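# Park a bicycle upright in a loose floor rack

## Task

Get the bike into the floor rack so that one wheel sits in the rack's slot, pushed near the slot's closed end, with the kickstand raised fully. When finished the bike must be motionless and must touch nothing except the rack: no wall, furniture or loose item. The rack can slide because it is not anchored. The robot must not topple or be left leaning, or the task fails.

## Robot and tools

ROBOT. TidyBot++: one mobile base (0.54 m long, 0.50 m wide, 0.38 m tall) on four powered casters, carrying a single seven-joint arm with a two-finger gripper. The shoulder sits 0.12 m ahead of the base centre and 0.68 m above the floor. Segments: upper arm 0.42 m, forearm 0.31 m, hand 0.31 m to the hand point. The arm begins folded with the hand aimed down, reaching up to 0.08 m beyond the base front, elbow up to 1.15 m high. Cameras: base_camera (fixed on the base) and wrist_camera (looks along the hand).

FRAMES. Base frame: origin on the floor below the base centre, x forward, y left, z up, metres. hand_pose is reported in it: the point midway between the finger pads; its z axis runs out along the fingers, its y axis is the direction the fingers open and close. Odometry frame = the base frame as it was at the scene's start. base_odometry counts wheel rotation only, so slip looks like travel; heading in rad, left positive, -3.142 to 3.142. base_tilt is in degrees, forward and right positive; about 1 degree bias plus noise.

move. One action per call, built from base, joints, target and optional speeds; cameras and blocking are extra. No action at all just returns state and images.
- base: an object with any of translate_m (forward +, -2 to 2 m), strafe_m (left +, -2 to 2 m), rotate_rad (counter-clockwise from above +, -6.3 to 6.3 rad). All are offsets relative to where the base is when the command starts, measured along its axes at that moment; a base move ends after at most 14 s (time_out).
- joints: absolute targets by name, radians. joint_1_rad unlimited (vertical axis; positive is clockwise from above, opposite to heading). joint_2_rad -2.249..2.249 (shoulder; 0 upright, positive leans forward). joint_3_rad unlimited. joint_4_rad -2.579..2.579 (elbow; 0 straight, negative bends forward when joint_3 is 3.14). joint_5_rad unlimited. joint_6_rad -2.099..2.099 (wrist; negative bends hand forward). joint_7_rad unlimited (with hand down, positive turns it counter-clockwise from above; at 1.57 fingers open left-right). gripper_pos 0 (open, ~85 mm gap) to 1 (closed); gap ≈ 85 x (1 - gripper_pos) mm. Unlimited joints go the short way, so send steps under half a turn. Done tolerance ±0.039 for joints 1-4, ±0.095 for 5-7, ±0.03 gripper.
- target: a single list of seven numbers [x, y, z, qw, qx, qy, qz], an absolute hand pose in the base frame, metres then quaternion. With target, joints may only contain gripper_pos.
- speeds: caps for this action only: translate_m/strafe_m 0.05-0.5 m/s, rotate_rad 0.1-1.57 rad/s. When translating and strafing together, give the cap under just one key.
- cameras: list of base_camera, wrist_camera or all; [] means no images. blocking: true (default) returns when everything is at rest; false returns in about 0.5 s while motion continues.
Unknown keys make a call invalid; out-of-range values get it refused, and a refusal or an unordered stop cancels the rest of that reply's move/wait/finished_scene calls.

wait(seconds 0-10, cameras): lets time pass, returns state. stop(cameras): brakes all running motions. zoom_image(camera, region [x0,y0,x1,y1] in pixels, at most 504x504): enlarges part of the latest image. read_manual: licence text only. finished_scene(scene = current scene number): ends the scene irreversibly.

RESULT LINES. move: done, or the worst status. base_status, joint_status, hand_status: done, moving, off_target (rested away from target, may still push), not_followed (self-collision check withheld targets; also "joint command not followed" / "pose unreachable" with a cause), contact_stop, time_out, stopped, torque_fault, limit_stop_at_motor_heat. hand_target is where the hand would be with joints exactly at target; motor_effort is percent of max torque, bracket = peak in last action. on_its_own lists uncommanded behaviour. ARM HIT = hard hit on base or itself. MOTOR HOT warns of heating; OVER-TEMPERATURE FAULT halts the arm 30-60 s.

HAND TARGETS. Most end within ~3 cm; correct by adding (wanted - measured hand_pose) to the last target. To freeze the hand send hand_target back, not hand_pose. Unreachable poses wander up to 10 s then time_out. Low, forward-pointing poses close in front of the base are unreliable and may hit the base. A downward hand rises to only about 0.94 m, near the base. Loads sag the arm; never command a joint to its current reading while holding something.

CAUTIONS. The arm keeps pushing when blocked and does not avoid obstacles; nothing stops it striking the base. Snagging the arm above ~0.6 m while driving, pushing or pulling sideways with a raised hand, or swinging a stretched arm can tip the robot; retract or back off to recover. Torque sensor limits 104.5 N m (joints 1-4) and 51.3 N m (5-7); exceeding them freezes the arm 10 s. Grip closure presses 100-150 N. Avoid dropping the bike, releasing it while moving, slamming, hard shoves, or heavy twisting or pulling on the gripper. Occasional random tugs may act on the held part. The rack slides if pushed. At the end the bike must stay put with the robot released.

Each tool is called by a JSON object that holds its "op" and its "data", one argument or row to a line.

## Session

{"op": "move", "data": {
  "joints": {"joint_6_rad": 0.15}
}}

Scene clock: 1.67 s.
move: done
base_odometry: x=+0.000 y=+0.000 heading=+0.000
base_tilt: forward=+0.2 right=-0.5
base_status: not commanded
joint_positions: joint_1_rad=-0.010 joint_2_rad=-0.312 joint_3_rad=+3.187 joint_4_rad=-2.523 joint_5_rad=+0.027 joint_6_rad=+0.094 joint_7_rad=+1.593 gripper_pos=+0.000
joint_status: all done
motor_effort: joint_1_rad=+0(1) joint_2_rad=-5(6) joint_3_rad=+0(1) joint_4_rad=+19(20) joint_5_rad=+1(2) joint_6_rad=+7(8) joint_7_rad=+1(1)
hand_pose: x=+0.5083 y=-0.0114 z=+0.7329 quat_wxyz=(+0.013, +0.872, +0.004, +0.490) (m; base frame)
hand_target: x=+0.5162 y=-0.0114 z=+0.7469 quat_wxyz=(+0.013, +0.858, +0.004, +0.513) (m; base frame)
hand_status: not commanded
pictures: base_camera, wrist_camera
camera_calibration:
wrist_camera: T_world_to_cam=[[0.113747, -0.990704, 0.0746159, -0.121437], [-0.509479, -0.122642, -0.851698, 0.943537], [0.852932, 0.0588629, -0.518693, 0.0800345], [0, 0, 0, 1]] pos_world=[0.426261, -0.0093017, 0.854184]

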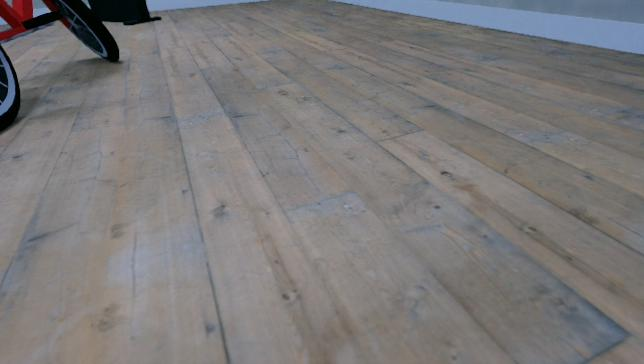

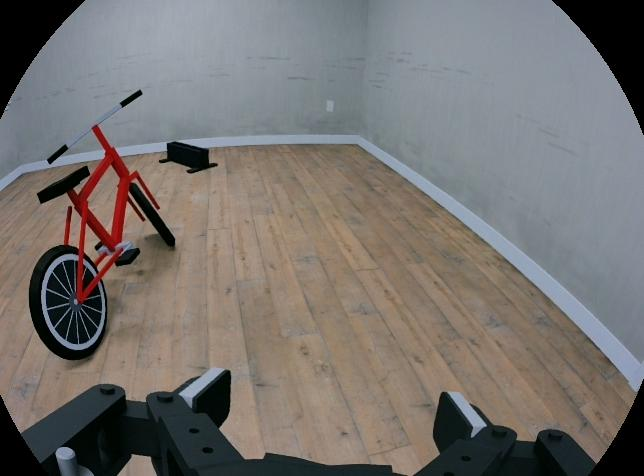

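{"op": "zoom_image", "data": {
  "camera": "wrist_camera",
  "region": [20, 80, 240, 300]
}}

Scaled by 2.291.

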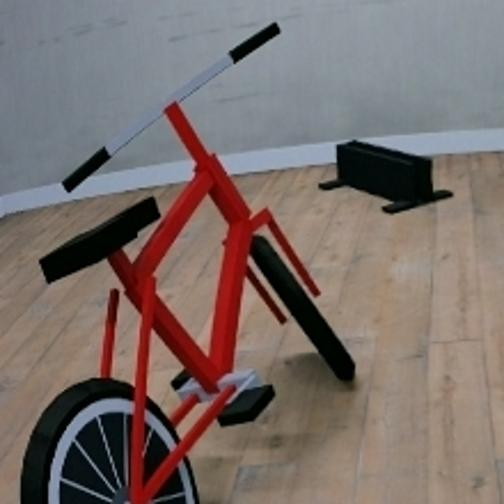

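{"op": "move", "data": {
  "base": {"translate_m": 1.95, "strafe_m": 0.1},
  "joints": {"joint_6_rad": -0.15},
  "cameras": ["base_camera"]
}}

{"op": "move", "data": {
  "base": {"translate_m": 0.7, "strafe_m": 0.3, "rotate_rad": 1.2}
}}

{"op": "zoom_image", "data": {
  "camera": "base_camera",
  "region": [150, 0, 550, 200]
}}

Scene clock: 12.50 s.
move: done
base_odometry: x=+1.950 y=+0.100 heading=+0.000
base_tilt: forward=+0.2 right=-0.5
base_status: done
joint_positions: joint_1_rad=-0.010 joint_2_rad=-0.313 joint_3_rad=+3.187 joint_4_rad=-2.528 joint_5_rad=+0.027 joint_6_rad=-0.136 joint_7_rad=+1.593 gripper_pos=+0.000
joint_status: all done
motor_effort: joint_1_rad=-1(1) joint_2_rad=-5(7) joint_3_rad=+0(1) joint_4_rad=+18(23) joint_5_rad=+1(2) joint_6_rad=+6(8) joint_7_rad=+1(1)
hand_pose: x=+0.4624 y=-0.0110 z=+0.6746 quat_wxyz=(+0.011, +0.923, +0.004, +0.385) (m; base frame)
hand_target: x=+0.4605 y=-0.0110 z=+0.6725 quat_wxyz=(+0.011, +0.925, +0.004, +0.379) (m; base frame)
hand_status: not commanded
pictures: base_camera

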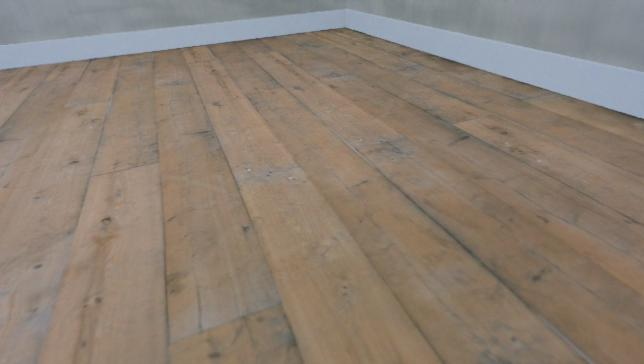

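Scene clock: 15.57 s.
move: done
base_odometry: x=+2.650 y=+0.400 heading=+1.200
base_tilt: forward=+0.2 right=-0.5
base_status: done
joint_positions: joint_1_rad=-0.010 joint_2_rad=-0.312 joint_3_rad=+3.187 joint_4_rad=-2.528 joint_5_rad=+0.027 joint_6_rad=-0.136 joint_7_rad=+1.593 gripper_pos=+0.000
joint_status: not commanded
motor_effort: joint_1_rad=+0(2) joint_2_rad=-5(7) joint_3_rad=+0(1) joint_4_rad=+18(20) joint_5_rad=+1(2) joint_6_rad=+6(7) joint_7_rad=+1(1)
hand_pose: x=+0.4624 y=-0.0110 z=+0.6743 quat_wxyz=(+0.011, +0.923, +0.004, +0.385) (m; base frame)
hand_target: x=+0.4605 y=-0.0110 z=+0.6725 quat_wxyz=(+0.011, +0.925, +0.004, +0.379) (m; base frame)
hand_status: not commanded
pictures: base_camera, wrist_camera
camera_calibration:
wrist_camera: T_world_to_cam=[[0.12589, -0.99114, 0.0423363, -0.0952829], [-0.693572, -0.118447, -0.710583, 0.860396], [0.709302, 0.0600922, -0.702339, 0.278978], [0, 0, 0, 1]] pos_world=[0.410862, -0.00929195, 0.811354]

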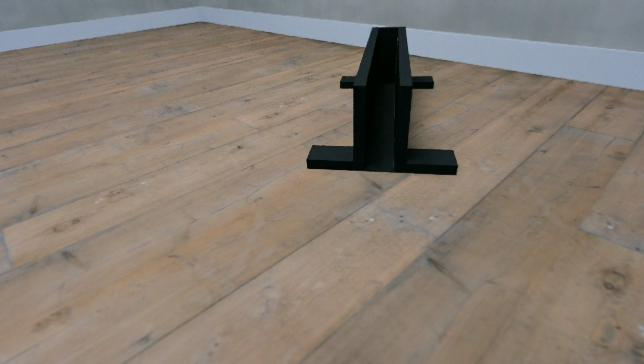

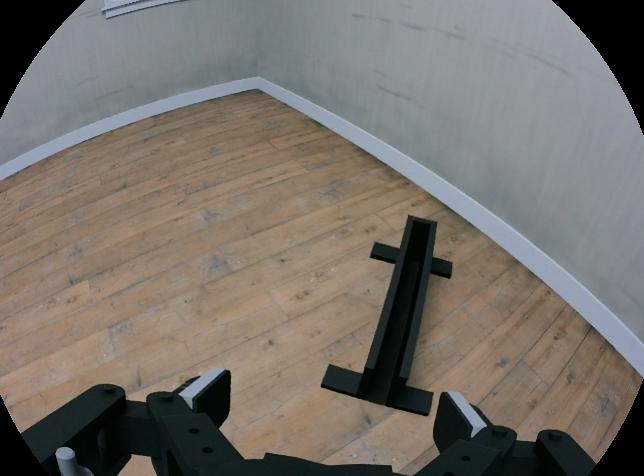

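Scaled by 1.260.

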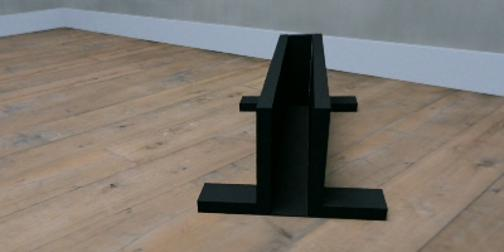

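{"op": "move", "data": {
  "base": {"translate_m": 0.40, "strafe_m": -0.075, "rotate_rad": -0.2},
  "joints": {"joint_6_rad": -0.9}
}}

Scene clock: 19.10 s.
move: done
base_odometry: x=+2.865 y=+0.746 heading=+1.000
base_tilt: forward=+0.2 right=-0.5
base_status: done
joint_positions: joint_1_rad=-0.010 joint_2_rad=-0.310 joint_3_rad=+3.187 joint_4_rad=-2.523 joint_5_rad=+0.027 joint_6_rad=-0.845 joint_7_rad=+1.593 gripper_pos=+0.000
joint_status: all done
motor_effort: joint_1_rad=+1(2) joint_2_rad=-2(5) joint_3_rad=+0(1) joint_4_rad=+15(19) joint_5_rad=+1(2) joint_6_rad=+1(6) joint_7_rad=+1(1)
hand_pose: x=+0.2687 y=-0.0084 z=+0.5841 quat_wxyz=(+0.005, +0.999, +0.003, +0.042) (m; base frame)
hand_target: x=+0.2508 y=-0.0081 z=+0.5829 quat_wxyz=(+0.004, +1.000, +0.003, +0.014) (m; base frame)
hand_status: not commanded
pictures: base_camera, wrist_camera
camera_calibration:
wrist_camera: T_world_to_cam=[[0.114357, -0.991711, -0.0585865, -0.00249409], [-0.989858, -0.108743, -0.0914107, 0.380305], [0.0842821, 0.0684458, -0.994088, 0.691329], [0, 0, 0, 1]] pos_world=[0.318467, -0.00843634, 0.72186]

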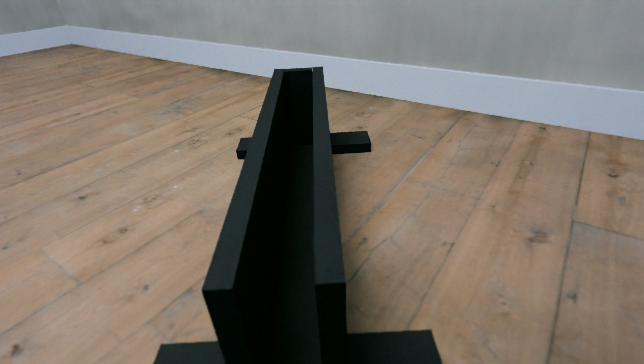

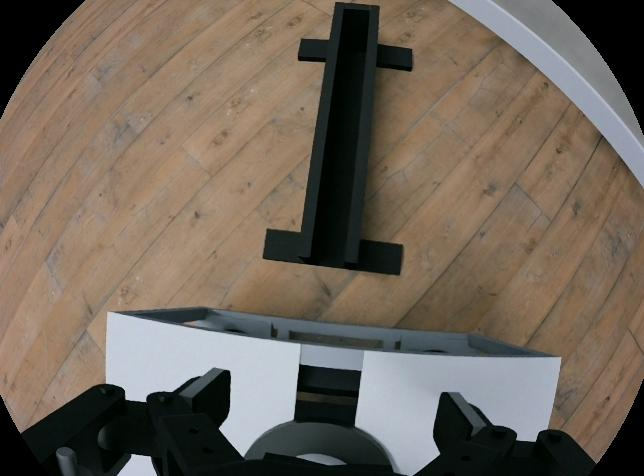

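{"op": "move", "data": {
  "cameras": ["all"]
}}

Scene clock: 25.70 s.
base_odometry: x=+2.865 y=+0.746 heading=+1.000
base_tilt: forward=+0.2 right=-0.5
base_status: done
joint_positions: joint_1_rad=-0.010 joint_2_rad=-0.310 joint_3_rad=+3.187 joint_4_rad=-2.523 joint_5_rad=+0.027 joint_6_rad=-0.845 joint_7_rad=+1.593 gripper_pos=+0.000
joint_status: all done
motor_effort: joint_1_rad=+0(2) joint_2_rad=-2(5) joint_3_rad=+0(1) joint_4_rad=+15(19) joint_5_rad=+1(2) joint_6_rad=+1(6) joint_7_rad=+1(1)
hand_pose: x=+0.2687 y=-0.0084 z=+0.5841 quat_wxyz=(+0.005, +0.999, +0.003, +0.042) (m; base frame)
hand_target: x=+0.2508 y=-0.0081 z=+0.5829 quat_wxyz=(+0.004, +1.000, +0.003, +0.014) (m; base frame)
hand_status: not commanded
pictures: base_camera, wrist_camera
camera_calibration:
wrist_camera: T_world_to_cam=[[0.114357, -0.991711, -0.0585865, -0.00249409], [-0.989858, -0.108743, -0.0914107, 0.380305], [0.0842821, 0.0684458, -0.994088, 0.691329], [0, 0, 0, 1]] pos_world=[0.318467, -0.00843634, 0.72186]

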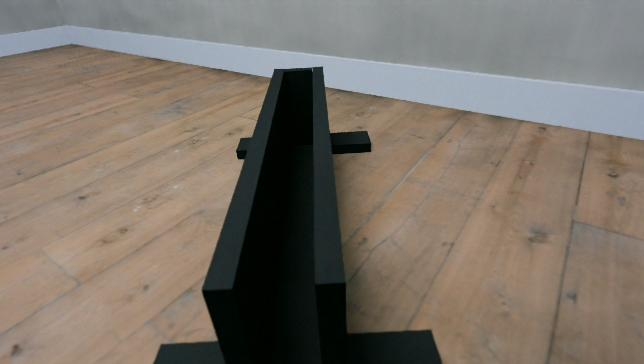

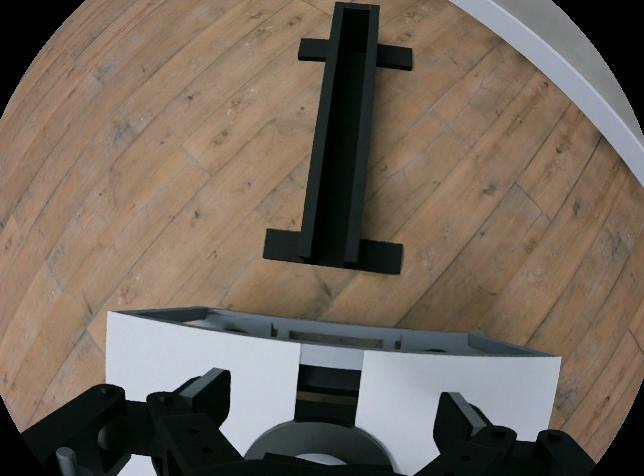

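{"op": "move", "data": {
  "target": [0.62, -0.022, 0.27, 0, 1, 0.0, 0],
  "joints": {"gripper_pos": 0.33},
  "cameras": ["wrist_camera"]
}}

Scene clock: 28.97 s.
move: off_target
base_odometry: x=+2.865 y=+0.746 heading=+1.000
base_tilt: forward=+0.2 right=-0.5
base_status: not commanded
joint_positions: joint_1_rad=+0.032 joint_2_rad=+1.103 joint_3_rad=+3.167 joint_4_rad=-1.645 joint_5_rad=+0.027 joint_6_rad=-0.469 joint_7_rad=+1.593 gripper_pos=+0.330
joint_status: all done
motor_effort: joint_1_rad=+0(2) joint_2_rad=-37(39) joint_3_rad=+0(0) joint_4_rad=+6(16) joint_5_rad=+1(2) joint_6_rad=-1(2) joint_7_rad=+1(1)
hand_pose: x=+0.5912 y=-0.0321 z=+0.2709 quat_wxyz=(+0.016, +0.999, +0.001, -0.038) (m; base frame)
hand_target: x=+0.6200 y=-0.0220 z=+0.2700 quat_wxyz=(+0.000, +1.000, +0.000, +0.000) (m; base frame)
hand_status: off_target (0.031 m and 4.7 deg from the pose sent, 0.471 m and 4.8 deg at the start)
pictures: wrist_camera
camera_calibration:
wrist_camera: T_world_to_cam=[[0.100818, -0.993478, -0.0532704, -0.0747256], [-0.99213, -0.104388, 0.0691448, 0.626275], [-0.0742547, 0.0458802, -0.996183, 0.447973], [0, 0, 0, 1]] pos_world=[0.662144, -0.0294154, 0.398978]

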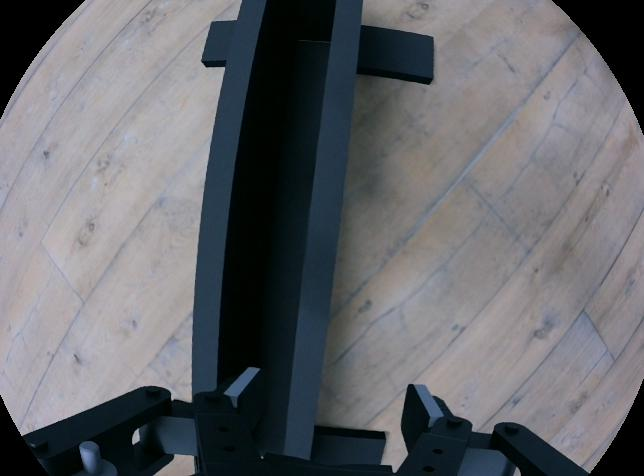

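{"op": "move", "data": {
  "target": [0.65, -0.006, 0.19, 0, 1, 0.0, 0],
  "cameras": ["wrist_camera"]
}}

{"op": "zoom_image", "data": {
  "camera": "wrist_camera",
  "region": [150, 300, 500, 476]
}}

Scene clock: 31.30 s.
move: off_target
base_odometry: x=+2.865 y=+0.746 heading=+1.000
base_tilt: forward=+0.2 right=-0.5
base_status: not commanded
joint_positions: joint_1_rad=+0.022 joint_2_rad=+1.313 joint_3_rad=+3.167 joint_4_rad=-1.443 joint_5_rad=+0.021 joint_6_rad=-0.461 joint_7_rad=+1.593 gripper_pos=+0.330
joint_status: not commanded
motor_effort: joint_1_rad=+1(2) joint_2_rad=-40(42) joint_3_rad=+0(1) joint_4_rad=+6(8) joint_5_rad=+1(2) joint_6_rad=+0(1) joint_7_rad=+1(1)
hand_pose: x=+0.6206 y=-0.0279 z=+0.1876 quat_wxyz=(+0.016, +0.999, +0.006, -0.038) (m; base frame)
hand_target: x=+0.6500 y=-0.0060 z=+0.1900 quat_wxyz=(+0.000, +1.000, +0.000, +0.000) (m; base frame)
hand_status: off_target (0.037 m and 4.7 deg from the pose sent, 0.103 m and 4.7 deg at the start)
pictures: wrist_camera
camera_calibration:
wrist_camera: T_world_to_cam=[[0.11087, -0.992388, -0.0536074, -0.0840973], [-0.991041, -0.114439, 0.068857, 0.660782], [-0.0744677, 0.045493, -0.996185, 0.367115], [0, 0, 0, 1]] pos_world=[0.691524, -0.024539, 0.315706]

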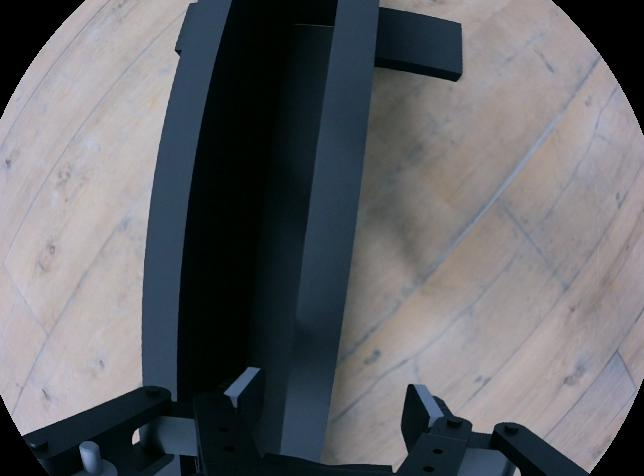

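Scaled by 1.440.

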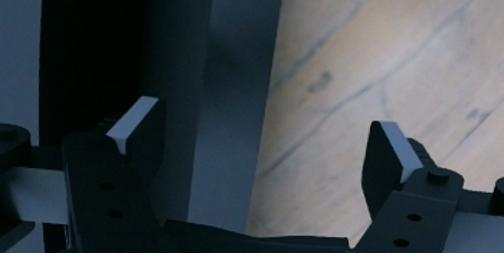

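{"op": "move", "data": {
  "target": [0.652, 0.004, 0.128, 0, 1, 0.0, 0],
  "cameras": ["wrist_camera"]
}}

Scene clock: 32.90 s.
move: off_target
base_odometry: x=+2.865 y=+0.746 heading=+1.000
base_tilt: forward=+0.2 right=-0.5
base_status: not commanded
joint_positions: joint_1_rad=+0.003 joint_2_rad=+1.453 joint_3_rad=+3.167 joint_4_rad=-1.334 joint_5_rad=+0.016 joint_6_rad=-0.432 joint_7_rad=+1.593 gripper_pos=+0.330
joint_status: not commanded
motor_effort: joint_1_rad=-1(2) joint_2_rad=-40(42) joint_3_rad=-2(2) joint_4_rad=+6(7) joint_5_rad=+1(2) joint_6_rad=+0(1) joint_7_rad=+1(1)
hand_pose: x=+0.6219 y=-0.0177 z=+0.1260 quat_wxyz=(+0.015, +0.999, +0.015, -0.039) (m; base frame)
hand_target: x=+0.6520 y=+0.0040 z=+0.1280 quat_wxyz=(+0.000, +1.000, +0.000, +0.000) (m; base frame)
hand_status: off_target (0.037 m and 5.1 deg from the pose sent, 0.075 m and 4.7 deg at the start)
pictures: wrist_camera
camera_calibration:
wrist_camera: T_world_to_cam=[[0.128029, -0.990201, -0.0557731, -0.0877112], [-0.988709, -0.131847, 0.0712093, 0.665344], [-0.0778651, 0.0460265, -0.995901, 0.307491], [0, 0, 0, 1]] pos_world=[0.693004, -0.0132807, 0.25396]

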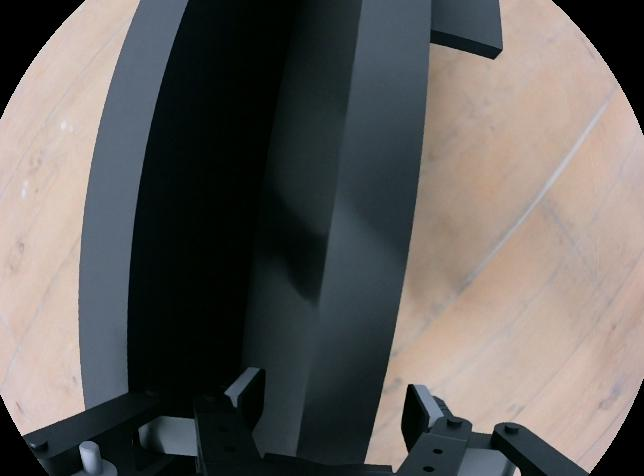

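{"op": "move", "data": {
  "joints": {"gripper_pos": 1.0},
  "cameras": []
}}

{"op": "move", "data": {
  "target": [0.652, 0.004, 0.225, 0, 1, 0.0, 0],
  "cameras": ["all"]
}}

Scene clock: 34.40 s.
move: off_target
base_odometry: x=+2.865 y=+0.746 heading=+1.000
base_tilt: forward=+0.2 right=-0.5
base_status: not commanded
joint_positions: joint_1_rad=+0.001 joint_2_rad=+1.451 joint_3_rad=+3.161 joint_4_rad=-1.333 joint_5_rad=+0.001 joint_6_rad=-0.430 joint_7_rad=+1.593 gripper_pos=+0.799
joint_status: gripper_pos off_target (ended at +0.799, target +1.000)
motor_effort: joint_1_rad=-1(3) joint_2_rad=-40(44) joint_3_rad=+1(4) joint_4_rad=+7(8) joint_5_rad=+1(5) joint_6_rad=+0(2) joint_7_rad=+1(3)
hand_pose: x=+0.6241 y=-0.0109 z=+0.1268 quat_wxyz=(+0.009, +0.999, +0.010, -0.036) (m; base frame)
hand_target: x=+0.6520 y=+0.0040 z=+0.1280 quat_wxyz=(+0.000, +1.000, +0.000, +0.000) (m; base frame)
hand_status: not commanded
pictures: none
No camera images: "cameras" was empty.

Scene clock: 35.97 s.
move: off_target
base_odometry: x=+2.865 y=+0.746 heading=+1.000
base_tilt: forward=+0.2 right=-0.5
base_status: not commanded
joint_positions: joint_1_rad=-0.001 joint_2_rad=+1.293 joint_3_rad=+3.160 joint_4_rad=-1.455 joint_5_rad=+0.001 joint_6_rad=-0.430 joint_7_rad=+1.593 gripper_pos=+0.800
joint_status: not commanded
motor_effort: joint_1_rad=+0(2) joint_2_rad=-50(53) joint_3_rad=-1(2) joint_4_rad=+10(11) joint_5_rad=+0(2) joint_6_rad=+0(3) joint_7_rad=+1(1)
hand_pose: x=+0.6332 y=-0.0093 z=+0.1957 quat_wxyz=(+0.009, +1.000, +0.010, -0.018) (m; base frame)
hand_target: x=+0.6520 y=+0.0040 z=+0.2250 quat_wxyz=(+0.000, +1.000, +0.000, +0.000) (m; base frame)
hand_status: off_target (0.037 m and 2.6 deg from the pose sent, 0.103 m and 4.5 deg at the start)
pictures: base_camera, wrist_camera
camera_calibration:
wrist_camera: T_world_to_cam=[[0.120167, -0.990738, -0.0632234, -0.0705506], [-0.992113, -0.122133, 0.0281959, 0.683356], [-0.0356564, 0.0593365, -0.997601, 0.351113], [0, 0, 0, 1]] pos_world=[0.698964, -0.0072705, 0.326543]

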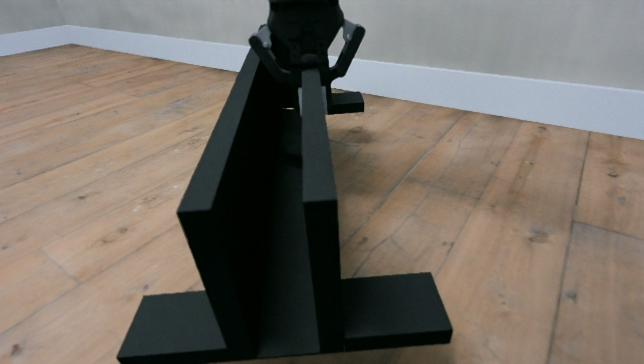

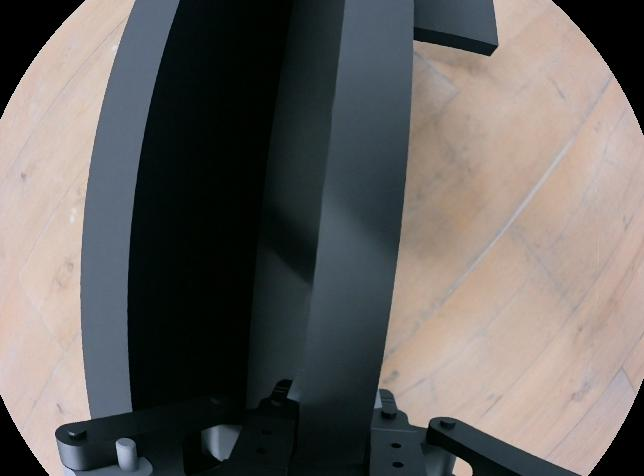

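{"op": "move", "data": {
  "base": {"translate_m": -0.754, "rotate_rad": 0.57},
  "speeds": {"translate_m": 0.35, "rotate_rad": 0.4},
  "joints": {"joint_7_rad": 0.11},
  "cameras": ["all"]
}}

Scene clock: 40.80 s.
move: done
base_odometry: x=+2.458 y=+0.111 heading=+1.570
base_tilt: forward=+0.2 right=-0.5
base_status: done
joint_positions: joint_1_rad=-0.016 joint_2_rad=+1.295 joint_3_rad=+3.149 joint_4_rad=-1.464 joint_5_rad=+0.001 joint_6_rad=-0.430 joint_7_rad=+0.181 gripper_pos=+0.800
joint_status: all done
motor_effort: joint_1_rad=+0(6) joint_2_rad=-50(52) joint_3_rad=+0(5) joint_4_rad=+10(12) joint_5_rad=+2(3) joint_6_rad=+0(3) joint_7_rad=+1(3)
hand_pose: x=+0.6266 y=+0.0046 z=+0.1939 quat_wxyz=(+0.018, +0.773, -0.634, -0.015) (m; base frame)
hand_target: x=+0.6520 y=+0.0040 z=+0.2250 quat_wxyz=(+0.000, +0.741, -0.671, +0.000) (m; base frame)
hand_status: not commanded
pictures: base_camera, wrist_camera
camera_calibration:
wrist_camera: T_world_to_cam=[[-0.954945, -0.295315, -0.0294851, 0.60786], [-0.295332, 0.955387, -0.00389138, 0.243243], [0.0293189, 0.00499183, -0.999558, 0.308199], [0, 0, 0, 1]] pos_world=[0.643274, -0.0544191, 0.326932]

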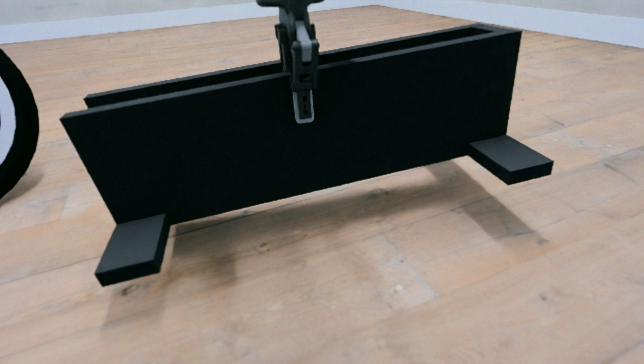

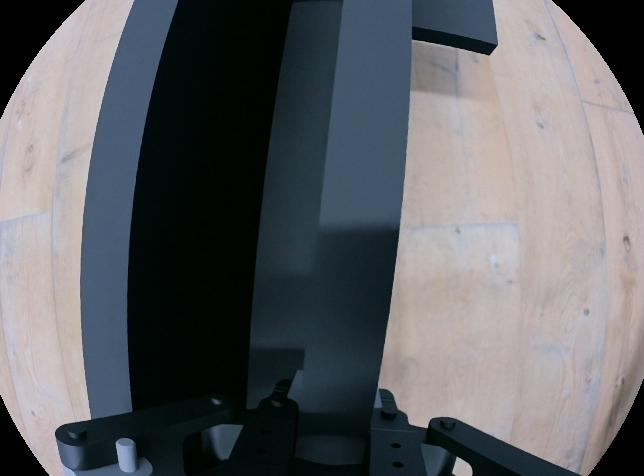

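{"op": "move", "data": {
  "base": {"rotate_rad": 0.35},
  "speeds": {"rotate_rad": 0.5},
  "joints": {"joint_1_rad": 0.33, "joint_7_rad": -0.06},
  "cameras": ["all"]
}}

{"op": "zoom_image", "data": {
  "camera": "base_camera",
  "region": [0, 0, 300, 300]
}}

Scene clock: 45.00 s.
move: done
base_odometry: x=+2.458 y=+0.111 heading=+1.920
base_tilt: forward=+0.2 right=-0.5
base_status: done
joint_positions: joint_1_rad=+0.326 joint_2_rad=+1.295 joint_3_rad=+3.149 joint_4_rad=-1.464 joint_5_rad=+0.001 joint_6_rad=-0.430 joint_7_rad=+0.015 gripper_pos=+0.800
joint_status: all done
motor_effort: joint_1_rad=+0(4) joint_2_rad=-50(51) joint_3_rad=+0(3) joint_4_rad=+9(10) joint_5_rad=+1(2) joint_6_rad=+0(1) joint_7_rad=+1(2)
hand_pose: x=+0.5988 y=-0.1658 z=+0.1939 quat_wxyz=(+0.017, +0.588, -0.808, -0.017) (m; base frame)
hand_target: x=+0.6227 y=-0.1742 z=+0.2250 quat_wxyz=(+0.000, +0.548, -0.837, +0.000) (m; base frame)
hand_status: not commanded
pictures: base_camera, wrist_camera
camera_calibration:
wrist_camera: T_world_to_cam=[[-0.978009, 0.206509, -0.0292011, 0.627937], [0.206916, 0.978289, -0.0116452, 0.102334], [0.0261622, -0.0174313, -0.999506, 0.308029], [0, 0, 0, 1]] pos_world=[0.584895, -0.224418, 0.327405]

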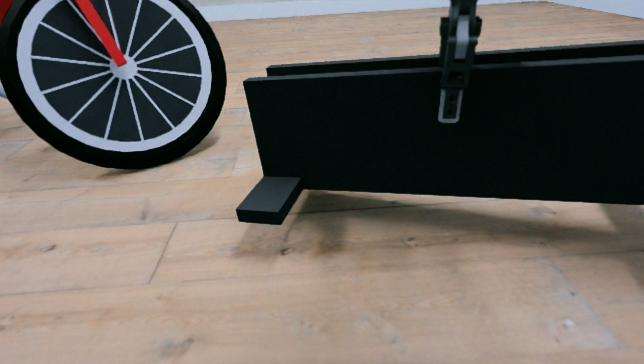

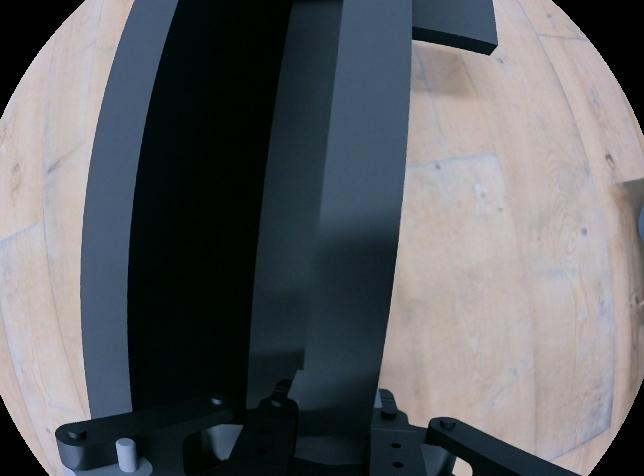

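Scaled by 1.680.

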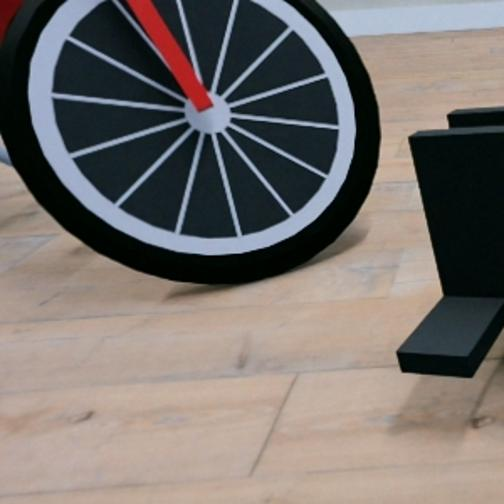

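{"op": "move", "data": {
  "target": [0.637, -0.179, 0.158, 0, 0.5247, -0.8513, 0],
  "cameras": []
}}

{"op": "move", "data": {
  "target": [0.637, -0.179, 0.136, 0, 0.5247, -0.8513, 0],
  "cameras": ["base_camera"]
}}

{"op": "zoom_image", "data": {
  "camera": "base_camera",
  "region": [200, 20, 644, 300]
}}

Scene clock: 49.50 s.
move: off_target
base_odometry: x=+2.458 y=+0.111 heading=+1.920
base_tilt: forward=+0.2 right=-0.5
base_status: not commanded
joint_positions: joint_1_rad=+0.173 joint_2_rad=+1.448 joint_3_rad=+3.417 joint_4_rad=-1.338 joint_5_rad=-0.626 joint_6_rad=-0.463 joint_7_rad=+0.269 gripper_pos=+0.800
joint_status: not commanded
motor_effort: joint_1_rad=+0(2) joint_2_rad=-48(50) joint_3_rad=+6(7) joint_4_rad=+9(10) joint_5_rad=+2(2) joint_6_rad=+1(1) joint_7_rad=+1(1)
hand_pose: x=+0.6158 y=-0.1729 z=+0.1354 quat_wxyz=(+0.011, +0.502, -0.865, -0.004) (m; base frame)
hand_target: x=+0.6370 y=-0.1790 z=+0.1580 quat_wxyz=(+0.000, +0.525, -0.851, +0.000) (m; base frame)
hand_status: off_target (0.032 m and 3.3 deg from the pose sent, 0.054 m and 9.2 deg at the start)
pictures: none
No camera images: "cameras" was empty.

Scene clock: 50.23 s.
move: off_target
base_odometry: x=+2.458 y=+0.111 heading=+1.920
base_tilt: forward=+0.2 right=-0.5
base_status: not commanded
joint_positions: joint_1_rad=+0.173 joint_2_rad=+1.475 joint_3_rad=+3.417 joint_4_rad=-1.297 joint_5_rad=-0.637 joint_6_rad=-0.467 joint_7_rad=+0.270 gripper_pos=+0.800
joint_status: not commanded
motor_effort: joint_1_rad=+0(1) joint_2_rad=-44(48) joint_3_rad=+5(6) joint_4_rad=+8(9) joint_5_rad=+1(2) joint_6_rad=+2(3) joint_7_rad=+1(1)
hand_pose: x=+0.6256 y=-0.1724 z=+0.1258 quat_wxyz=(+0.005, +0.503, -0.864, -0.002) (m; base frame)
hand_target: x=+0.6370 y=-0.1790 z=+0.1360 quat_wxyz=(+0.000, +0.525, -0.851, +0.000) (m; base frame)
hand_status: off_target (0.017 m and 3.0 deg from the pose sent, 0.022 m and 3.3 deg at the start)
pictures: base_camera

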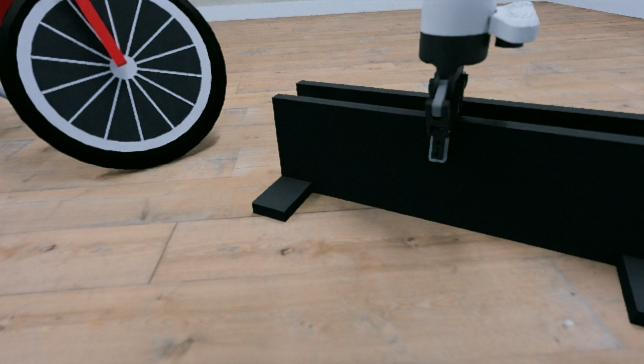

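Scaled by 1.135.

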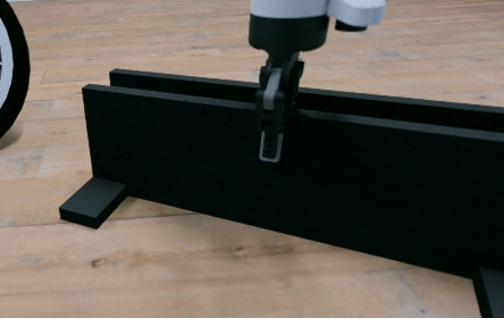

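{"op": "move", "data": {
  "target": [0.628, -0.182, 0.168, 0, 0.585, -0.811, 0],
  "cameras": []
}}

{"op": "move", "data": {
  "target": [0.622, -0.182, 0.136, 0, 0.585, -0.811, 0],
  "cameras": ["base_camera"]
}}

{"op": "zoom_image", "data": {
  "camera": "base_camera",
  "region": [200, 20, 644, 300]
}}

Scene clock: 52.73 s.
move: off_target
base_odometry: x=+2.458 y=+0.111 heading=+1.920
base_tilt: forward=+0.2 right=-0.5
base_status: not commanded
joint_positions: joint_1_rad=+0.173 joint_2_rad=+1.448 joint_3_rad=+3.417 joint_4_rad=-1.356 joint_5_rad=-0.637 joint_6_rad=-0.467 joint_7_rad=+0.423 gripper_pos=+0.800
joint_status: not commanded
motor_effort: joint_1_rad=+1(1) joint_2_rad=-49(50) joint_3_rad=+6(6) joint_4_rad=+7(9) joint_5_rad=+0(3) joint_6_rad=+0(2) joint_7_rad=+1(2)
hand_pose: x=+0.6052 y=-0.1695 z=+0.1337 quat_wxyz=(+0.015, +0.561, -0.828, -0.014) (m; base frame)
hand_target: x=+0.6280 y=-0.1820 z=+0.1680 quat_wxyz=(+0.000, +0.585, -0.811, +0.000) (m; base frame)
hand_status: off_target (0.043 m and 4.1 deg from the pose sent, 0.043 m and 11.2 deg at the start)
pictures: none
No camera images: "cameras" was empty.

Scene clock: 53.53 s.
move: off_target
base_odometry: x=+2.458 y=+0.111 heading=+1.920
base_tilt: forward=+0.2 right=-0.5
base_status: not commanded
joint_positions: joint_1_rad=+0.183 joint_2_rad=+1.459 joint_3_rad=+3.416 joint_4_rad=-1.342 joint_5_rad=-0.638 joint_6_rad=-0.467 joint_7_rad=+0.437 gripper_pos=+0.800
joint_status: not commanded
motor_effort: joint_1_rad=+1(1) joint_2_rad=-43(50) joint_3_rad=+6(6) joint_4_rad=+6(7) joint_5_rad=+3(3) joint_6_rad=+0(1) joint_7_rad=+1(1)
hand_pose: x=+0.6064 y=-0.1734 z=+0.1295 quat_wxyz=(+0.013, +0.564, -0.825, -0.013) (m; base frame)
hand_target: x=+0.6220 y=-0.1820 z=+0.1360 quat_wxyz=(+0.000, +0.585, -0.811, +0.000) (m; base frame)
hand_status: off_target (0.019 m and 3.6 deg from the pose sent, 0.021 m and 4.1 deg at the start)
pictures: base_camera

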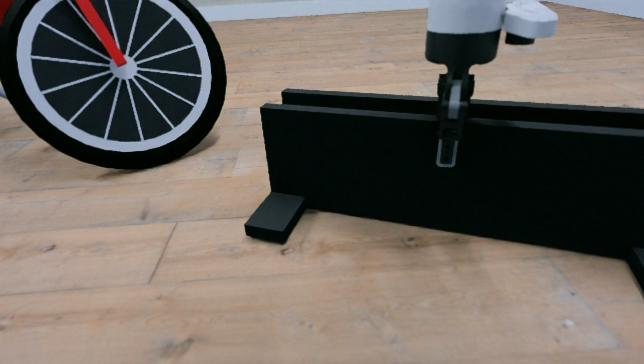

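Scaled by 1.135.

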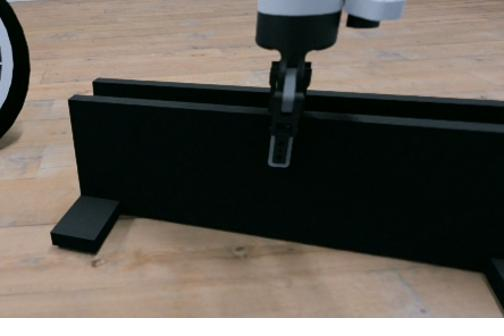

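{"op": "move", "data": {
  "joints": {"gripper_pos": 0.4},
  "cameras": []
}}

{"op": "move", "data": {
  "target": [0.60, -0.18, 0.30, 0, 0.585, -0.811, 0],
  "cameras": []
}}

{"op": "move", "data": {
  "joints": {"joint_1_rad": -0.5, "joint_2_rad": -0.36, "joint_3_rad": 3.18, "joint_4_rad": -2.52, "joint_5_rad": 0.03, "joint_6_rad": -0.25, "joint_7_rad": 1.57},
  "cameras": ["all"]
}}

Scene clock: 55.57 s.
move: done
base_odometry: x=+2.458 y=+0.111 heading=+1.920
base_tilt: forward=+0.2 right=-0.5
base_status: not commanded
joint_positions: joint_1_rad=+0.183 joint_2_rad=+1.455 joint_3_rad=+3.416 joint_4_rad=-1.342 joint_5_rad=-0.638 joint_6_rad=-0.467 joint_7_rad=+0.438 gripper_pos=+0.400
joint_status: all done
motor_effort: joint_1_rad=+1(1) joint_2_rad=-40(44) joint_3_rad=+4(6) joint_4_rad=+7(9) joint_5_rad=+1(3) joint_6_rad=+0(2) joint_7_rad=+1(1)
hand_pose: x=+0.6082 y=-0.1738 z=+0.1313 quat_wxyz=(+0.012, +0.564, -0.826, -0.012) (m; base frame)
hand_target: x=+0.6220 y=-0.1820 z=+0.1360 quat_wxyz=(+0.000, +0.585, -0.811, +0.000) (m; base frame)
hand_status: not commanded
pictures: none
No camera images: "cameras" was empty.

Scene clock: 57.13 s.
move: off_target
base_odometry: x=+2.458 y=+0.111 heading=+1.920
base_tilt: forward=+0.2 right=-0.5
base_status: not commanded
joint_positions: joint_1_rad=+0.165 joint_2_rad=+1.082 joint_3_rad=+3.463 joint_4_rad=-1.585 joint_5_rad=-0.626 joint_6_rad=-0.506 joint_7_rad=+0.441 gripper_pos=+0.400
joint_status: not commanded
motor_effort: joint_1_rad=+1(2) joint_2_rad=-39(44) joint_3_rad=+4(5) joint_4_rad=+9(10) joint_5_rad=+1(2) joint_6_rad=+0(2) joint_7_rad=+1(1)
hand_pose: x=+0.6275 y=-0.1868 z=+0.3001 quat_wxyz=(-0.025, +0.543, -0.839, +0.026) (m; base frame)
hand_target: x=+0.6000 y=-0.1800 z=+0.3000 quat_wxyz=(+0.000, +0.585, -0.811, +0.000) (m; base frame)
hand_status: off_target (0.028 m and 7.2 deg from the pose sent, 0.169 m and 3.5 deg at the start)
pictures: none
No camera images: "cameras" was empty.

Scene clock: 60.10 s.
move: done
base_odometry: x=+2.458 y=+0.111 heading=+1.920
base_tilt: forward=+0.2 right=-0.5
base_status: not commanded
joint_positions: joint_1_rad=-0.486 joint_2_rad=-0.350 joint_3_rad=+3.204 joint_4_rad=-2.495 joint_5_rad=-0.007 joint_6_rad=-0.309 joint_7_rad=+1.495 gripper_pos=+0.400
joint_status: all done
motor_effort: joint_1_rad=+0(3) joint_2_rad=-3(41) joint_3_rad=+0(4) joint_4_rad=+18(19) joint_5_rad=+1(2) joint_6_rad=+5(6) joint_7_rad=+1(2)
hand_pose: x=+0.4074 y=+0.1341 z=+0.6658 quat_wxyz=(-0.096, +0.928, +0.158, +0.323) (m; base frame)
hand_target: x=+0.4069 y=+0.1432 z=+0.6694 quat_wxyz=(-0.080, +0.907, +0.224, +0.349) (m; base frame)
hand_status: not commanded
pictures: base_camera, wrist_camera
camera_calibration:
wrist_camera: T_world_to_cam=[[0.473371, -0.878177, -0.0687401, -0.0269344], [-0.695006, -0.324409, -0.641658, 0.815641], [0.54119, 0.351517, -0.763904, 0.373745], [0, 0, 0, 1]] pos_world=[0.377358, 0.10957, 0.807017]

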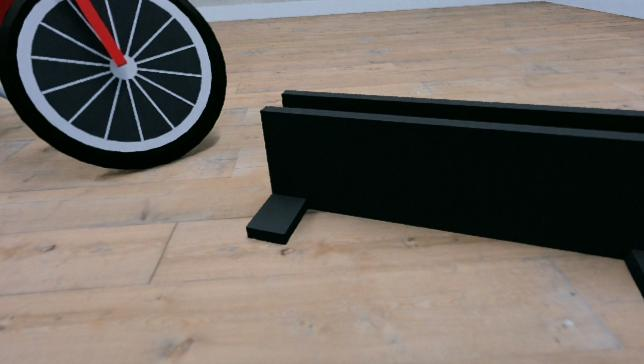

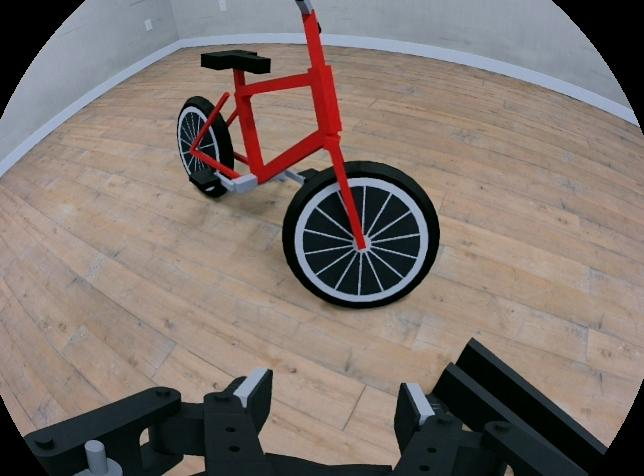

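{"op": "zoom_image", "data": {
  "camera": "wrist_camera",
  "region": [404, 316, 644, 476]
}}

{"op": "zoom_image", "data": {
  "camera": "wrist_camera",
  "region": [160, 80, 460, 320]
}}

Scaled by 2.100.

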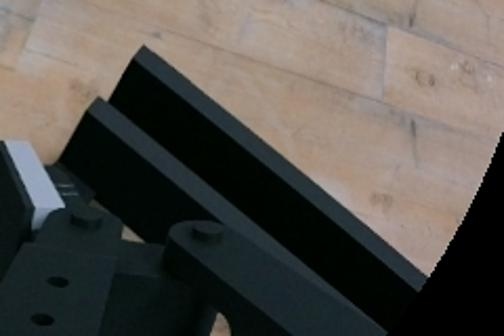

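Scaled by 1.680.

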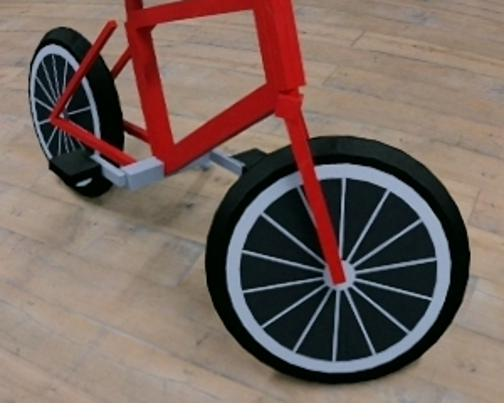

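{"op": "move", "data": {
  "base": {"translate_m": 0.406, "strafe_m": 0.637, "rotate_rad": -0.28},
  "speeds": {"translate_m": 0.35},
  "joints": {"joint_1_rad": 0.02, "joint_2_rad": -0.36, "joint_3_rad": 3.18, "joint_4_rad": -2.52, "joint_5_rad": 0.03, "joint_6_rad": -0.20, "joint_7_rad": 1.57, "gripper_pos": 0.0},
  "cameras": ["all"]
}}

{"op": "zoom_image", "data": {
  "camera": "wrist_camera",
  "region": [150, 0, 500, 350]
}}

Scene clock: 69.40 s.
move: done
base_odometry: x=+1.720 y=+0.275 heading=+1.639
base_tilt: forward=+0.2 right=-0.5
base_status: done
joint_positions: joint_1_rad=+0.007 joint_2_rad=-0.353 joint_3_rad=+3.199 joint_4_rad=-2.496 joint_5_rad=-0.005 joint_6_rad=-0.258 joint_7_rad=+1.497 gripper_pos=+0.000
joint_status: all done
motor_effort: joint_1_rad=+0(2) joint_2_rad=-4(6) joint_3_rad=+0(2) joint_4_rad=+19(20) joint_5_rad=+0(3) joint_6_rad=+6(7) joint_7_rad=+1(2)
hand_pose: x=+0.4480 y=-0.0181 z=+0.6766 quat_wxyz=(-0.013, +0.930, -0.068, +0.362) (m; base frame)
hand_target: x=+0.4513 y=-0.0191 z=+0.6800 quat_wxyz=(+0.013, +0.924, -0.016, +0.381) (m; base frame)
hand_status: not commanded
pictures: base_camera, wrist_camera
camera_calibration:
wrist_camera: T_world_to_cam=[[0.0109859, -0.998139, -0.0599898, 0.0200148], [-0.730951, 0.0329224, -0.681636, 0.85106], [0.682342, 0.051338, -0.729228, 0.321433], [0, 0, 0, 1]] pos_world=[0.402535, -0.0245431, 0.815712]

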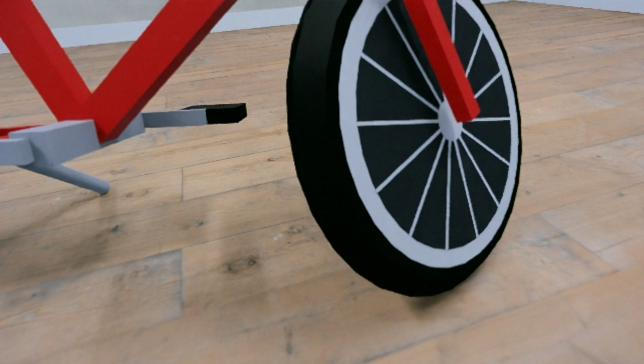

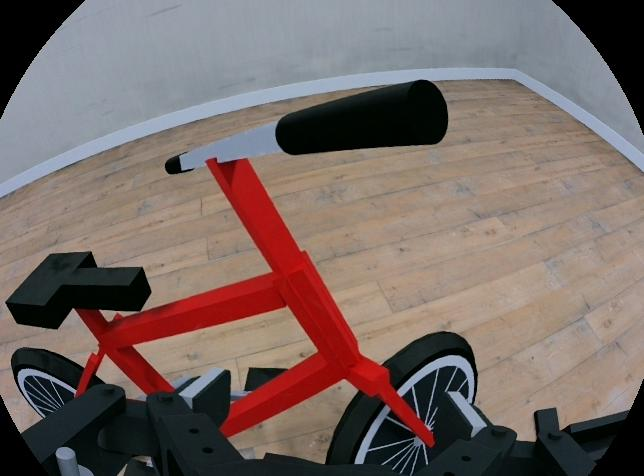

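Scaled by 1.440.

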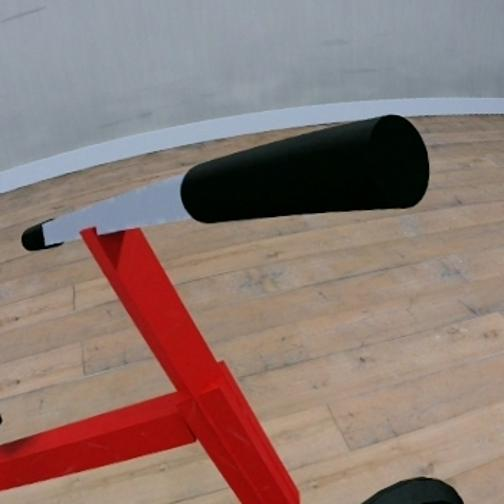

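{"op": "move", "data": {
  "target": [0.48, -0.02, 0.85, 0, 0.9336, 0.3584, 0],
  "cameras": []
}}

{"op": "move", "data": {
  "target": [0.65, 0.03, 0.82, 0, 0.9336, 0.3584, 0],
  "cameras": ["wrist_camera"]
}}

Scene clock: 83.90 s.
move: off_target
base_odometry: x=+1.720 y=+0.275 heading=+1.639
base_tilt: forward=+0.2 right=-0.5
base_status: not commanded
joint_positions: joint_1_rad=+0.052 joint_2_rad=+0.113 joint_3_rad=+3.158 joint_4_rad=-1.260 joint_5_rad=-0.005 joint_6_rad=-1.710 joint_7_rad=+2.287 gripper_pos=+0.000
joint_status: not commanded
motor_effort: joint_1_rad=+0(2) joint_2_rad=-20(20) joint_3_rad=+0(1) joint_4_rad=+18(21) joint_5_rad=+0(2) joint_6_rad=+0(7) joint_7_rad=+1(1)
hand_pose: x=+0.4925 y=-0.0222 z=+0.8508 quat_wxyz=(+0.010, +0.947, +0.319, +0.027) (m; base frame)
hand_target: x=+0.4800 y=-0.0200 z=+0.8500 quat_wxyz=(+0.000, +0.934, +0.358, +0.000) (m; base frame)
hand_status: off_target (0.013 m and 5.8 deg from the pose sent, 0.176 m and 65.0 deg at the start)
pictures: none
No camera images: "cameras" was empty.

Scene clock: 85.70 s.
move: off_target
base_odometry: x=+1.720 y=+0.275 heading=+1.639
base_tilt: forward=+0.2 right=-0.5
base_status: not commanded
joint_positions: joint_1_rad=-0.016 joint_2_rad=+0.588 joint_3_rad=+3.096 joint_4_rad=-0.675 joint_5_rad=+0.004 joint_6_rad=-1.835 joint_7_rad=+2.287 gripper_pos=+0.000
joint_status: not commanded
motor_effort: joint_1_rad=+0(2) joint_2_rad=-35(37) joint_3_rad=-1(1) joint_4_rad=+17(19) joint_5_rad=+1(1) joint_6_rad=+0(2) joint_7_rad=+1(1)
hand_pose: x=+0.6643 y=+0.0261 z=+0.8168 quat_wxyz=(-0.003, +0.927, +0.375, +0.024) (m; base frame)
hand_target: x=+0.6500 y=+0.0300 z=+0.8200 quat_wxyz=(+0.000, +0.934, +0.358, +0.000) (m; base frame)
hand_status: off_target (0.015 m and 3.5 deg from the pose sent, 0.169 m and 5.8 deg at the start)
pictures: wrist_camera
camera_calibration:
wrist_camera: T_world_to_cam=[[0.766652, -0.639369, -0.0587499, -0.442265], [-0.64199, -0.764726, -0.0551613, 0.553264], [-0.0096592, 0.0800064, -0.996748, 0.95119], [0, 0, 0, 1]] pos_world=[0.703441, 0.0642236, 0.952632]

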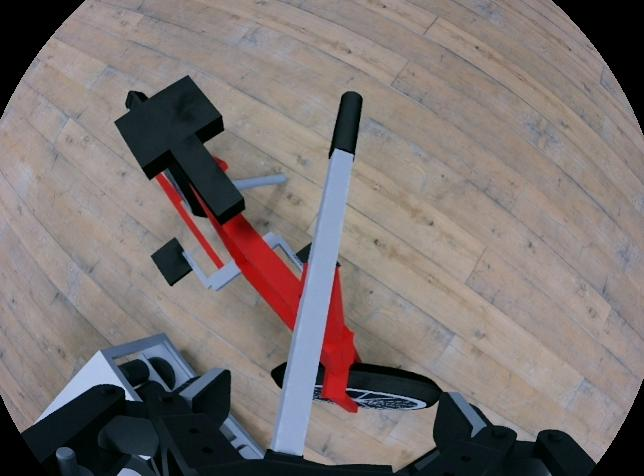

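{"op": "move", "data": {
  "target": [0.652, 0.06, 0.735, 0, 0.9397, 0.342, 0],
  "cameras": ["wrist_camera"]
}}

Scene clock: 89.53 s.
move: off_target
base_odometry: x=+1.720 y=+0.275 heading=+1.639
base_tilt: forward=+0.2 right=-0.5
base_status: not commanded
joint_positions: joint_1_rad=-0.052 joint_2_rad=+0.577 joint_3_rad=+3.072 joint_4_rad=-0.965 joint_5_rad=+0.013 joint_6_rad=-1.653 joint_7_rad=+2.202 gripper_pos=+0.000
joint_status: not commanded
motor_effort: joint_1_rad=+1(1) joint_2_rad=-35(37) joint_3_rad=-1(1) joint_4_rad=+17(19) joint_5_rad=+0(2) joint_6_rad=-1(2) joint_7_rad=+1(1)
hand_pose: x=+0.6425 y=+0.0535 z=+0.7337 quat_wxyz=(-0.019, +0.932, +0.362, -0.022) (m; base frame)
hand_target: x=+0.6520 y=+0.0600 z=+0.7350 quat_wxyz=(+0.000, +0.940, +0.342, +0.000) (m; base frame)
hand_status: off_target (0.012 m and 4.2 deg from the pose sent, 0.089 m and 4.9 deg at the start)
pictures: wrist_camera
camera_calibration:
wrist_camera: T_world_to_cam=[[0.740565, -0.659232, -0.130293, -0.342556], [-0.663628, -0.74796, 0.0124264, 0.51908], [-0.105646, 0.0772635, -0.991398, 0.923897], [0, 0, 0, 1]] pos_world=[0.695767, 0.0910441, 0.864866]

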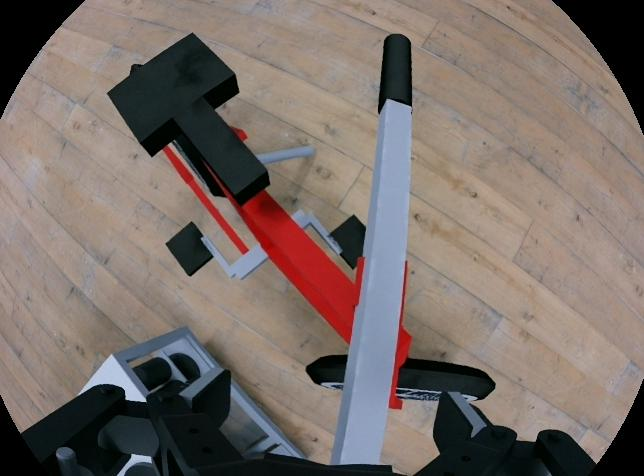

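{"op": "move", "data": {
  "target": [0.672, 0.040, 0.69, 0, 0.9397, 0.342, 0],
  "cameras": ["wrist_camera"]
}}

Scene clock: 91.50 s.
move: off_target
base_odometry: x=+1.720 y=+0.275 heading=+1.639
base_tilt: forward=+0.2 right=-0.5
base_status: not commanded
joint_positions: joint_1_rad=-0.030 joint_2_rad=+0.616 joint_3_rad=+3.067 joint_4_rad=-1.015 joint_5_rad=+0.020 joint_6_rad=-1.545 joint_7_rad=+2.201 gripper_pos=+0.000
joint_status: not commanded
motor_effort: joint_1_rad=+1(3) joint_2_rad=-36(39) joint_3_rad=-1(2) joint_4_rad=+17(19) joint_5_rad=+1(1) joint_6_rad=-1(1) joint_7_rad=+1(1)
hand_pose: x=+0.6625 y=+0.0440 z=+0.6959 quat_wxyz=(-0.016, +0.935, +0.353, -0.013) (m; base frame)
hand_target: x=+0.6720 y=+0.0400 z=+0.6900 quat_wxyz=(+0.000, +0.940, +0.342, +0.000) (m; base frame)
hand_status: off_target (0.012 m and 2.7 deg from the pose sent, 0.054 m and 4.2 deg at the start)
pictures: wrist_camera
camera_calibration:
wrist_camera: T_world_to_cam=[[0.72976, -0.673689, -0.116591, -0.370287], [-0.678283, -0.734801, 0.00037008, 0.543256], [-0.0859208, 0.0788119, -0.99318, 0.877341], [0, 0, 0, 1]] pos_world=[0.714084, 0.0805814, 0.827984]

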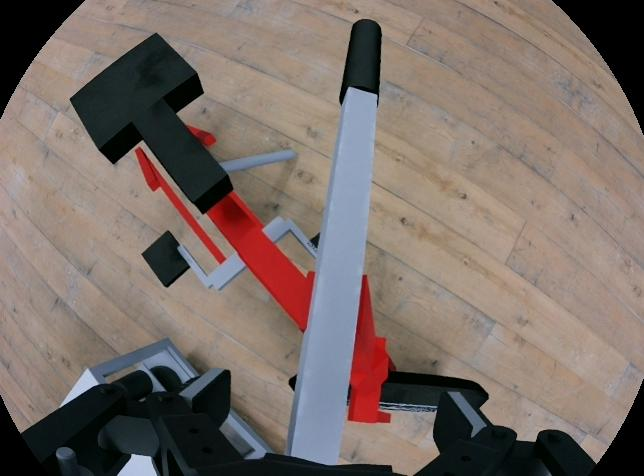

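{"op": "move", "data": {
  "target": [0.672, 0.040, 0.640, 0, 0.9397, 0.342, 0],
  "cameras": ["wrist_camera"]
}}

Scene clock: 93.17 s.
move: off_target
base_odometry: x=+1.720 y=+0.275 heading=+1.639
base_tilt: forward=+0.2 right=-0.5
base_status: not commanded
joint_positions: joint_1_rad=-0.029 joint_2_rad=+0.633 joint_3_rad=+3.060 joint_4_rad=-1.141 joint_5_rad=+0.028 joint_6_rad=-1.405 joint_7_rad=+2.201 gripper_pos=+0.000
joint_status: not commanded
motor_effort: joint_1_rad=+1(1) joint_2_rad=-36(38) joint_3_rad=-1(2) joint_4_rad=+17(18) joint_5_rad=+1(2) joint_6_rad=+0(1) joint_7_rad=+1(1)
hand_pose: x=+0.6614 y=+0.0461 z=+0.6477 quat_wxyz=(-0.015, +0.934, +0.357, -0.015) (m; base frame)
hand_target: x=+0.6720 y=+0.0400 z=+0.6400 quat_wxyz=(+0.000, +0.940, +0.342, +0.000) (m; base frame)
hand_status: off_target (0.014 m and 3.0 deg from the pose sent, 0.057 m and 2.7 deg at the start)
pictures: wrist_camera
camera_calibration:
wrist_camera: T_world_to_cam=[[0.735336, -0.667648, -0.116305, -0.377887], [-0.67196, -0.740582, 0.00285313, 0.538536], [-0.088038, 0.0760539, -0.99321, 0.83079], [0, 0, 0, 1]] pos_world=[0.71289, 0.0833497, 0.779662]

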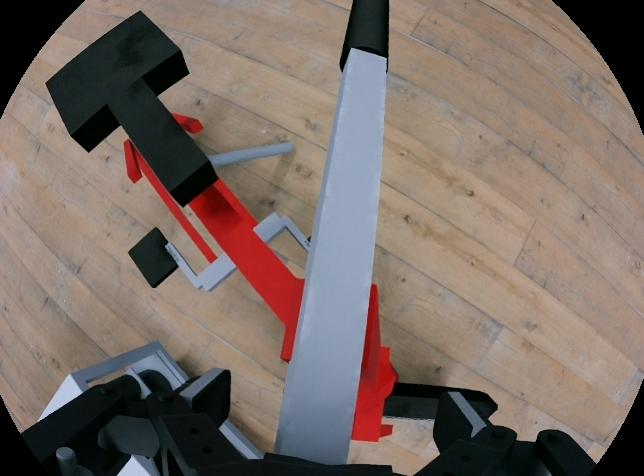

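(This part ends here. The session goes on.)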